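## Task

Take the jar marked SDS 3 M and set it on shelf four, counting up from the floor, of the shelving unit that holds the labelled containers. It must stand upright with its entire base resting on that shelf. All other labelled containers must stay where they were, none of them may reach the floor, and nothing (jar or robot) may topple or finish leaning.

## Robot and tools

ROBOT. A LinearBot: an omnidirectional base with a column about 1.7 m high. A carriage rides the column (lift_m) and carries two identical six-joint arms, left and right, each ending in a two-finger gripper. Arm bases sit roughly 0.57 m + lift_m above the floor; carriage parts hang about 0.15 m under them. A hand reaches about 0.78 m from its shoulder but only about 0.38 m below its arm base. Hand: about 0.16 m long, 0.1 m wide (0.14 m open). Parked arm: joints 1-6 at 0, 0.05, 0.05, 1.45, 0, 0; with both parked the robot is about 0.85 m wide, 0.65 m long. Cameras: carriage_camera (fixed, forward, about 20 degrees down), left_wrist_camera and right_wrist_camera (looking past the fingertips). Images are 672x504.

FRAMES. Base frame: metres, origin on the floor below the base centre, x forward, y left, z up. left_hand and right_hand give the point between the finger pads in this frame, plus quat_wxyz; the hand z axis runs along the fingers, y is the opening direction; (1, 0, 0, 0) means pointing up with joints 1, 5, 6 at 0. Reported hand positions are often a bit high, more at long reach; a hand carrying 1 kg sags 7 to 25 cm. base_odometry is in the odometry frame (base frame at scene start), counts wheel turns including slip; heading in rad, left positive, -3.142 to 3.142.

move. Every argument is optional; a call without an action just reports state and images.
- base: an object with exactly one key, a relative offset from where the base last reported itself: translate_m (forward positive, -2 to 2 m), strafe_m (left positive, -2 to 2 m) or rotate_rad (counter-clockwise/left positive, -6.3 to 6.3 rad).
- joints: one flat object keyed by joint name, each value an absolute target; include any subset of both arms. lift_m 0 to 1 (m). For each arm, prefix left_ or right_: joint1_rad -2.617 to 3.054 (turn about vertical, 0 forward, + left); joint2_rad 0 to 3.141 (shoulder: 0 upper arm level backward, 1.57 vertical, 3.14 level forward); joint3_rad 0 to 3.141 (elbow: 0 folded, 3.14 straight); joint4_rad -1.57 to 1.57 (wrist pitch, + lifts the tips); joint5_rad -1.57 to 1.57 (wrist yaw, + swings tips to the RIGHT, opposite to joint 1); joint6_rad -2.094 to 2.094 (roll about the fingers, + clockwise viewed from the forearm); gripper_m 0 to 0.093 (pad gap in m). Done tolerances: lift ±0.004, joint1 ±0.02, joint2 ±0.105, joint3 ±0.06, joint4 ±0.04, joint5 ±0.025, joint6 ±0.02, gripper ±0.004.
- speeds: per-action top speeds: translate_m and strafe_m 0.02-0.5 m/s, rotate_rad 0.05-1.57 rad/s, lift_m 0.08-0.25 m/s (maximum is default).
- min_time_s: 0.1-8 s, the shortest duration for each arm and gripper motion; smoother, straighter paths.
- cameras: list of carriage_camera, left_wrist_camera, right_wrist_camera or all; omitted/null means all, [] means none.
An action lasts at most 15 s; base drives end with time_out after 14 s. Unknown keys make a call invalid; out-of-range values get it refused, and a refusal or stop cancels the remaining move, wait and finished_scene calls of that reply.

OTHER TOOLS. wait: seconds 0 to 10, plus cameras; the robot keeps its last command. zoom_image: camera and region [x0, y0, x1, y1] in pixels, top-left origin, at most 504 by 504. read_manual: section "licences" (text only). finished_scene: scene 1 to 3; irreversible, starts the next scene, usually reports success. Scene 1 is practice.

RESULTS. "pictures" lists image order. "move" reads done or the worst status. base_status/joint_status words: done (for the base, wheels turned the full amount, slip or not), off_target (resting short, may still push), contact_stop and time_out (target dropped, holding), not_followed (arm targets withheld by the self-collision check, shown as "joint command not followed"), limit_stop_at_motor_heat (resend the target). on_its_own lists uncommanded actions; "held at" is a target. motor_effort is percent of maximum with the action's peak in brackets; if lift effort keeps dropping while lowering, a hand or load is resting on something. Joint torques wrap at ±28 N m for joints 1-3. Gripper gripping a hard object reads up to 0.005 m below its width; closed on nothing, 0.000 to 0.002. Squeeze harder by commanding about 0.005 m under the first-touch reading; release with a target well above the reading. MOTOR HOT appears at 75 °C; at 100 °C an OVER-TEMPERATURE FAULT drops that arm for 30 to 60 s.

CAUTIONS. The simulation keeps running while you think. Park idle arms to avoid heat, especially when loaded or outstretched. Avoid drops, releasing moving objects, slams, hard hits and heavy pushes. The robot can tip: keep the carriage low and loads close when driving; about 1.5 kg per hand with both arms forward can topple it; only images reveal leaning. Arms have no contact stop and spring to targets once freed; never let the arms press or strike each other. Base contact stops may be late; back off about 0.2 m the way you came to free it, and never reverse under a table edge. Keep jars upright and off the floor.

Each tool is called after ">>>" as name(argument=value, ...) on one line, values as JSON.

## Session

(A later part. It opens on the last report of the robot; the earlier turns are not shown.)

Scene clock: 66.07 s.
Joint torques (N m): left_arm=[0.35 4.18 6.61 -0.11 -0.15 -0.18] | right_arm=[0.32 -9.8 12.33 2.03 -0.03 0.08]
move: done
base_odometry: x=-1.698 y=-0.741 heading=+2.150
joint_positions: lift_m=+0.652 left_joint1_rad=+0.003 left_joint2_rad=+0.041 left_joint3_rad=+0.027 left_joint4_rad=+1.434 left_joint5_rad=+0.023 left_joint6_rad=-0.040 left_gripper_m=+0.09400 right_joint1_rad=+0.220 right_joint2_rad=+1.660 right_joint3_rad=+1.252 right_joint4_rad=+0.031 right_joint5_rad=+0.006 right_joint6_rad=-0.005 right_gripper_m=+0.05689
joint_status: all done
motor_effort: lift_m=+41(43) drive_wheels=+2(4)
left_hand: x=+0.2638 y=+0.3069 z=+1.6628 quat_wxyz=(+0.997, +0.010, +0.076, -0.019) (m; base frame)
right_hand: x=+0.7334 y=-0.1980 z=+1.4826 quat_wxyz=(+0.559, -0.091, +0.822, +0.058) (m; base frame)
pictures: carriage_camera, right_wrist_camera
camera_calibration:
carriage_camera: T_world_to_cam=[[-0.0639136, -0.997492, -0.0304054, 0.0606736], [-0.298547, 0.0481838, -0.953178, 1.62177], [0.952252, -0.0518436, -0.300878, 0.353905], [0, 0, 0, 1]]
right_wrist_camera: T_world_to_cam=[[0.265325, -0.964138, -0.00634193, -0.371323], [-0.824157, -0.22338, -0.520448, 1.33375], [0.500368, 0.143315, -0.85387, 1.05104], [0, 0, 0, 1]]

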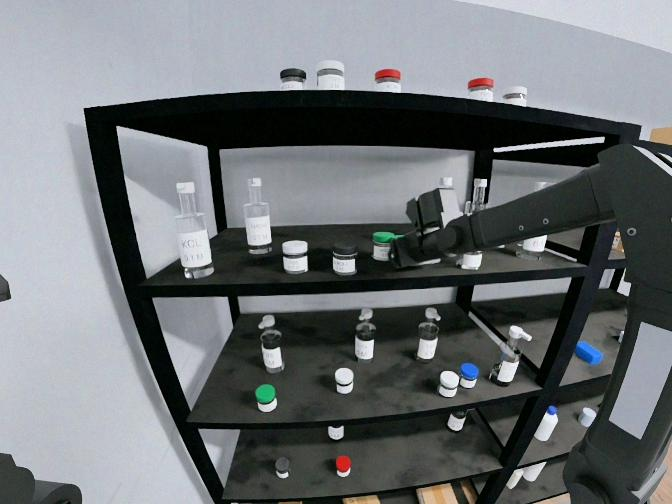

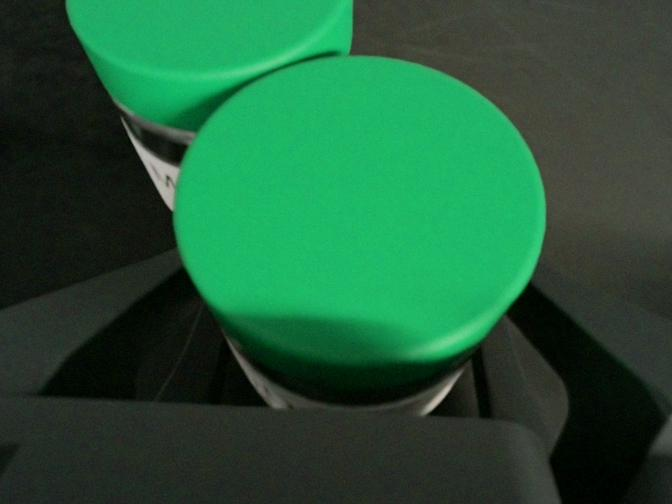

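>>> move(joints={"right_gripper_m":0.073}, min_time_s=1.5, cameras=["right_wrist_camera"])

Scene clock: 68.27 s.
Joint torques (N m): left_arm=[0.64 4.14 6.72 -0.06 -0.16 -0.12] | right_arm=[0.32 -9.72 12.31 2 -0.04 0.07]
move: done
base_odometry: x=-1.698 y=-0.741 heading=+2.150
joint_positions: lift_m=+0.652 left_joint1_rad=+0.003 left_joint2_rad=+0.041 left_joint3_rad=+0.027 left_joint4_rad=+1.434 left_joint5_rad=+0.023 left_joint6_rad=-0.040 left_gripper_m=+0.09400 right_joint1_rad=+0.220 right_joint2_rad=+1.660 right_joint3_rad=+1.252 right_joint4_rad=+0.031 right_joint5_rad=+0.006 right_joint6_rad=-0.005 right_gripper_m=+0.07287
joint_status: all done
motor_effort: lift_m=+41(42) drive_wheels=+2(2)
left_hand: x=+0.2638 y=+0.3069 z=+1.6628 quat_wxyz=(+0.997, +0.010, +0.076, -0.019) (m; base frame)
right_hand: x=+0.7334 y=-0.1980 z=+1.4826 quat_wxyz=(+0.559, -0.091, +0.822, +0.058) (m; base frame)
pictures: right_wrist_camera
camera_calibration:
right_wrist_camera: T_world_to_cam=[[0.265325, -0.964138, -0.00634193, -0.371323], [-0.824157, -0.22338, -0.520448, 1.33375], [0.500368, 0.143315, -0.85387, 1.05104], [0, 0, 0, 1]]

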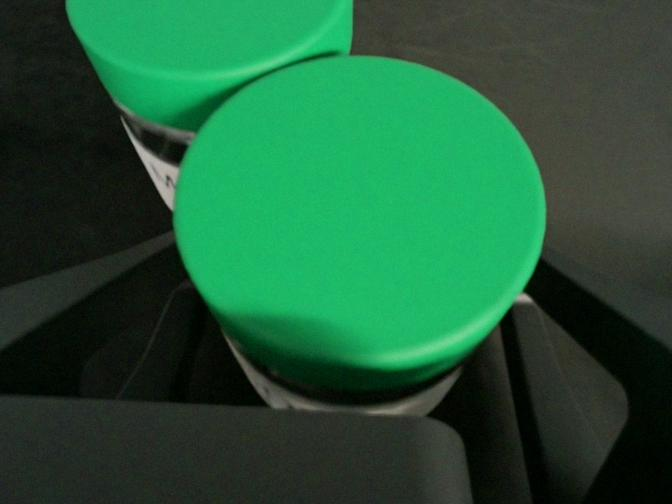

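>>> move(joints={"right_joint2_rad":1.445,"right_joint3_rad":1.095,"right_joint4_rad":0.036}, min_time_s=2, cameras=["right_wrist_camera"])

>>> move(joints={"right_joint2_rad":1.245,"right_joint3_rad":0.942,"right_joint4_rad":-0.01}, min_time_s=1.5, cameras=["right_wrist_camera","carriage_camera"])

Scene clock: 70.97 s.
Joint torques (N m): left_arm=[0.31 4.48 6.78 -0.08 -0.14 -0.1] | right_arm=[0.28 -8.7 8.32 1.99 -0.05 0.11]
move: done
base_odometry: x=-1.698 y=-0.741 heading=+2.150
joint_positions: lift_m=+0.652 left_joint1_rad=+0.003 left_joint2_rad=+0.041 left_joint3_rad=+0.027 left_joint4_rad=+1.434 left_joint5_rad=+0.023 left_joint6_rad=-0.040 left_gripper_m=+0.09400 right_joint1_rad=+0.220 right_joint2_rad=+1.475 right_joint3_rad=+1.108 right_joint4_rad=+0.031 right_joint5_rad=+0.006 right_joint6_rad=-0.005 right_gripper_m=+0.07287
joint_status: all done
motor_effort: lift_m=+41(42) drive_wheels=+2(2)
left_hand: x=+0.2638 y=+0.3069 z=+1.6628 quat_wxyz=(+0.997, +0.010, +0.076, -0.019) (m; base frame)
right_hand: x=+0.6907 y=-0.2075 z=+1.5021 quat_wxyz=(+0.576, -0.090, +0.810, +0.060) (m; base frame)
pictures: right_wrist_camera
camera_calibration:
right_wrist_camera: T_world_to_cam=[[0.26554, -0.96409, -0.00434988, -0.37222], [-0.802533, -0.218537, -0.555142, 1.34473], [0.534256, 0.150903, -0.831744, 1.03529], [0, 0, 0, 1]]

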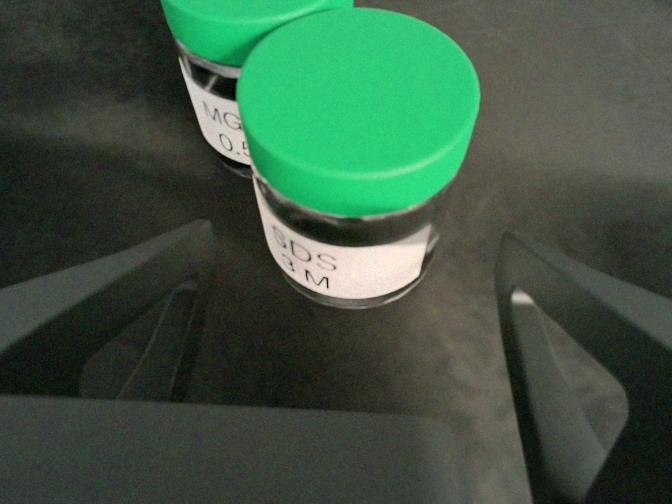

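Scene clock: 72.77 s.
Joint torques (N m): left_arm=[0.46 4.11 6.74 -0.04 -0.18 -0.16] | right_arm=[0.18 -6.61 8.39 1.89 -0.03 0.09]
move: done
base_odometry: x=-1.698 y=-0.741 heading=+2.150
joint_positions: lift_m=+0.652 left_joint1_rad=+0.003 left_joint2_rad=+0.041 left_joint3_rad=+0.027 left_joint4_rad=+1.434 left_joint5_rad=+0.023 left_joint6_rad=-0.040 left_gripper_m=+0.09400 right_joint1_rad=+0.220 right_joint2_rad=+1.269 right_joint3_rad=+0.955 right_joint4_rad=-0.001 right_joint5_rad=+0.006 right_joint6_rad=-0.005 right_gripper_m=+0.07287
joint_status: all done
motor_effort: lift_m=+39(42) drive_wheels=+2(2)
left_hand: x=+0.2638 y=+0.3069 z=+1.6628 quat_wxyz=(+0.997, +0.010, +0.076, -0.019) (m; base frame)
right_hand: x=+0.6416 y=-0.2185 z=+1.5097 quat_wxyz=(+0.584, -0.089, +0.804, +0.061) (m; base frame)
pictures: carriage_camera, right_wrist_camera
camera_calibration:
carriage_camera: T_world_to_cam=[[-0.0639136, -0.997492, -0.0304054, 0.0606736], [-0.298547, 0.0481838, -0.953178, 1.62177], [0.952252, -0.0518436, -0.300878, 0.353905], [0, 0, 0, 1]]
right_wrist_camera: T_world_to_cam=[[0.265619, -0.964072, -0.00333236, -0.371332], [-0.790989, -0.215952, -0.572452, 1.32647], [0.551165, 0.15469, -0.819932, 1.04168], [0, 0, 0, 1]]

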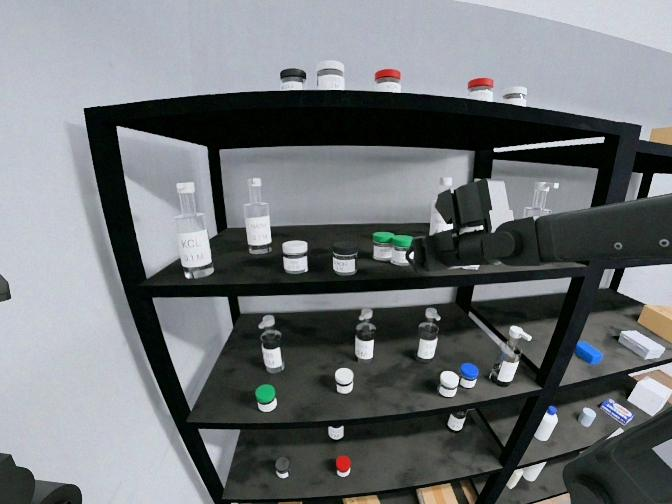

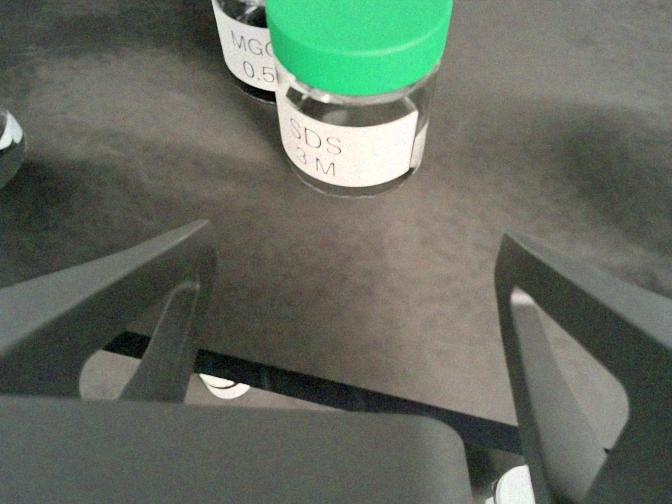

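>>> move(base={"translate_m":-0.35}, speeds={"translate_m":0.2}, cameras=["carriage_camera"])

>>> zoom_image(camera="carriage_camera", region=[200, 180, 460, 300])

Scene clock: 76.07 s.
Joint torques (N m): left_arm=[0.64 4.26 6.28 -0.08 -0.18 -0.17] | right_arm=[0.16 -6.31 8.17 1.93 -0.01 0.07]
move: done
base_odometry: x=-1.507 y=-1.034 heading=+2.150
base_status: done
joint_positions: lift_m=+0.652 left_joint1_rad=+0.003 left_joint2_rad=+0.041 left_joint3_rad=+0.027 left_joint4_rad=+1.434 left_joint5_rad=+0.023 left_joint6_rad=-0.040 left_gripper_m=+0.09400 right_joint1_rad=+0.220 right_joint2_rad=+1.265 right_joint3_rad=+0.955 right_joint4_rad=-0.005 right_joint5_rad=+0.006 right_joint6_rad=-0.005 right_gripper_m=+0.07287
motor_effort: lift_m=+40(42) drive_wheels=-2(13)
left_hand: x=+0.2638 y=+0.3069 z=+1.6628 quat_wxyz=(+0.997, +0.010, +0.076, -0.019) (m; base frame)
right_hand: x=+0.6407 y=-0.2187 z=+1.5103 quat_wxyz=(+0.584, -0.089, +0.804, +0.061) (m; base frame)
pictures: carriage_camera
camera_calibration:
carriage_camera: T_world_to_cam=[[-0.0639136, -0.997492, -0.0304054, 0.0606736], [-0.298547, 0.0481838, -0.953178, 1.62177], [0.952252, -0.0518436, -0.300878, 0.353905], [0, 0, 0, 1]]

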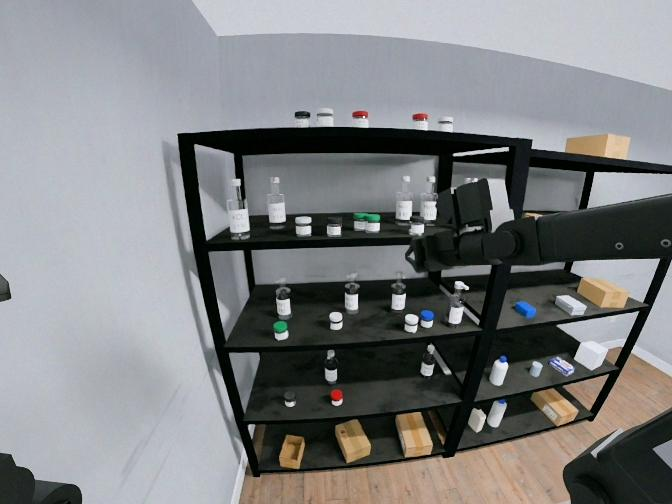

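Scaled by 1.938 from the camera's 672x504 image, which has a finer 960x720 frame.

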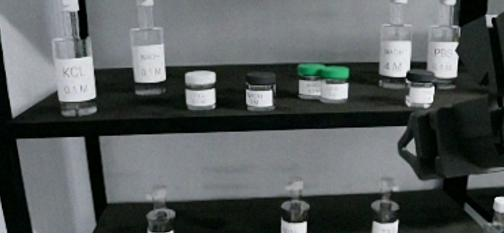

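>>> finished_scene(scene=3)

The scene is finished: the task was done.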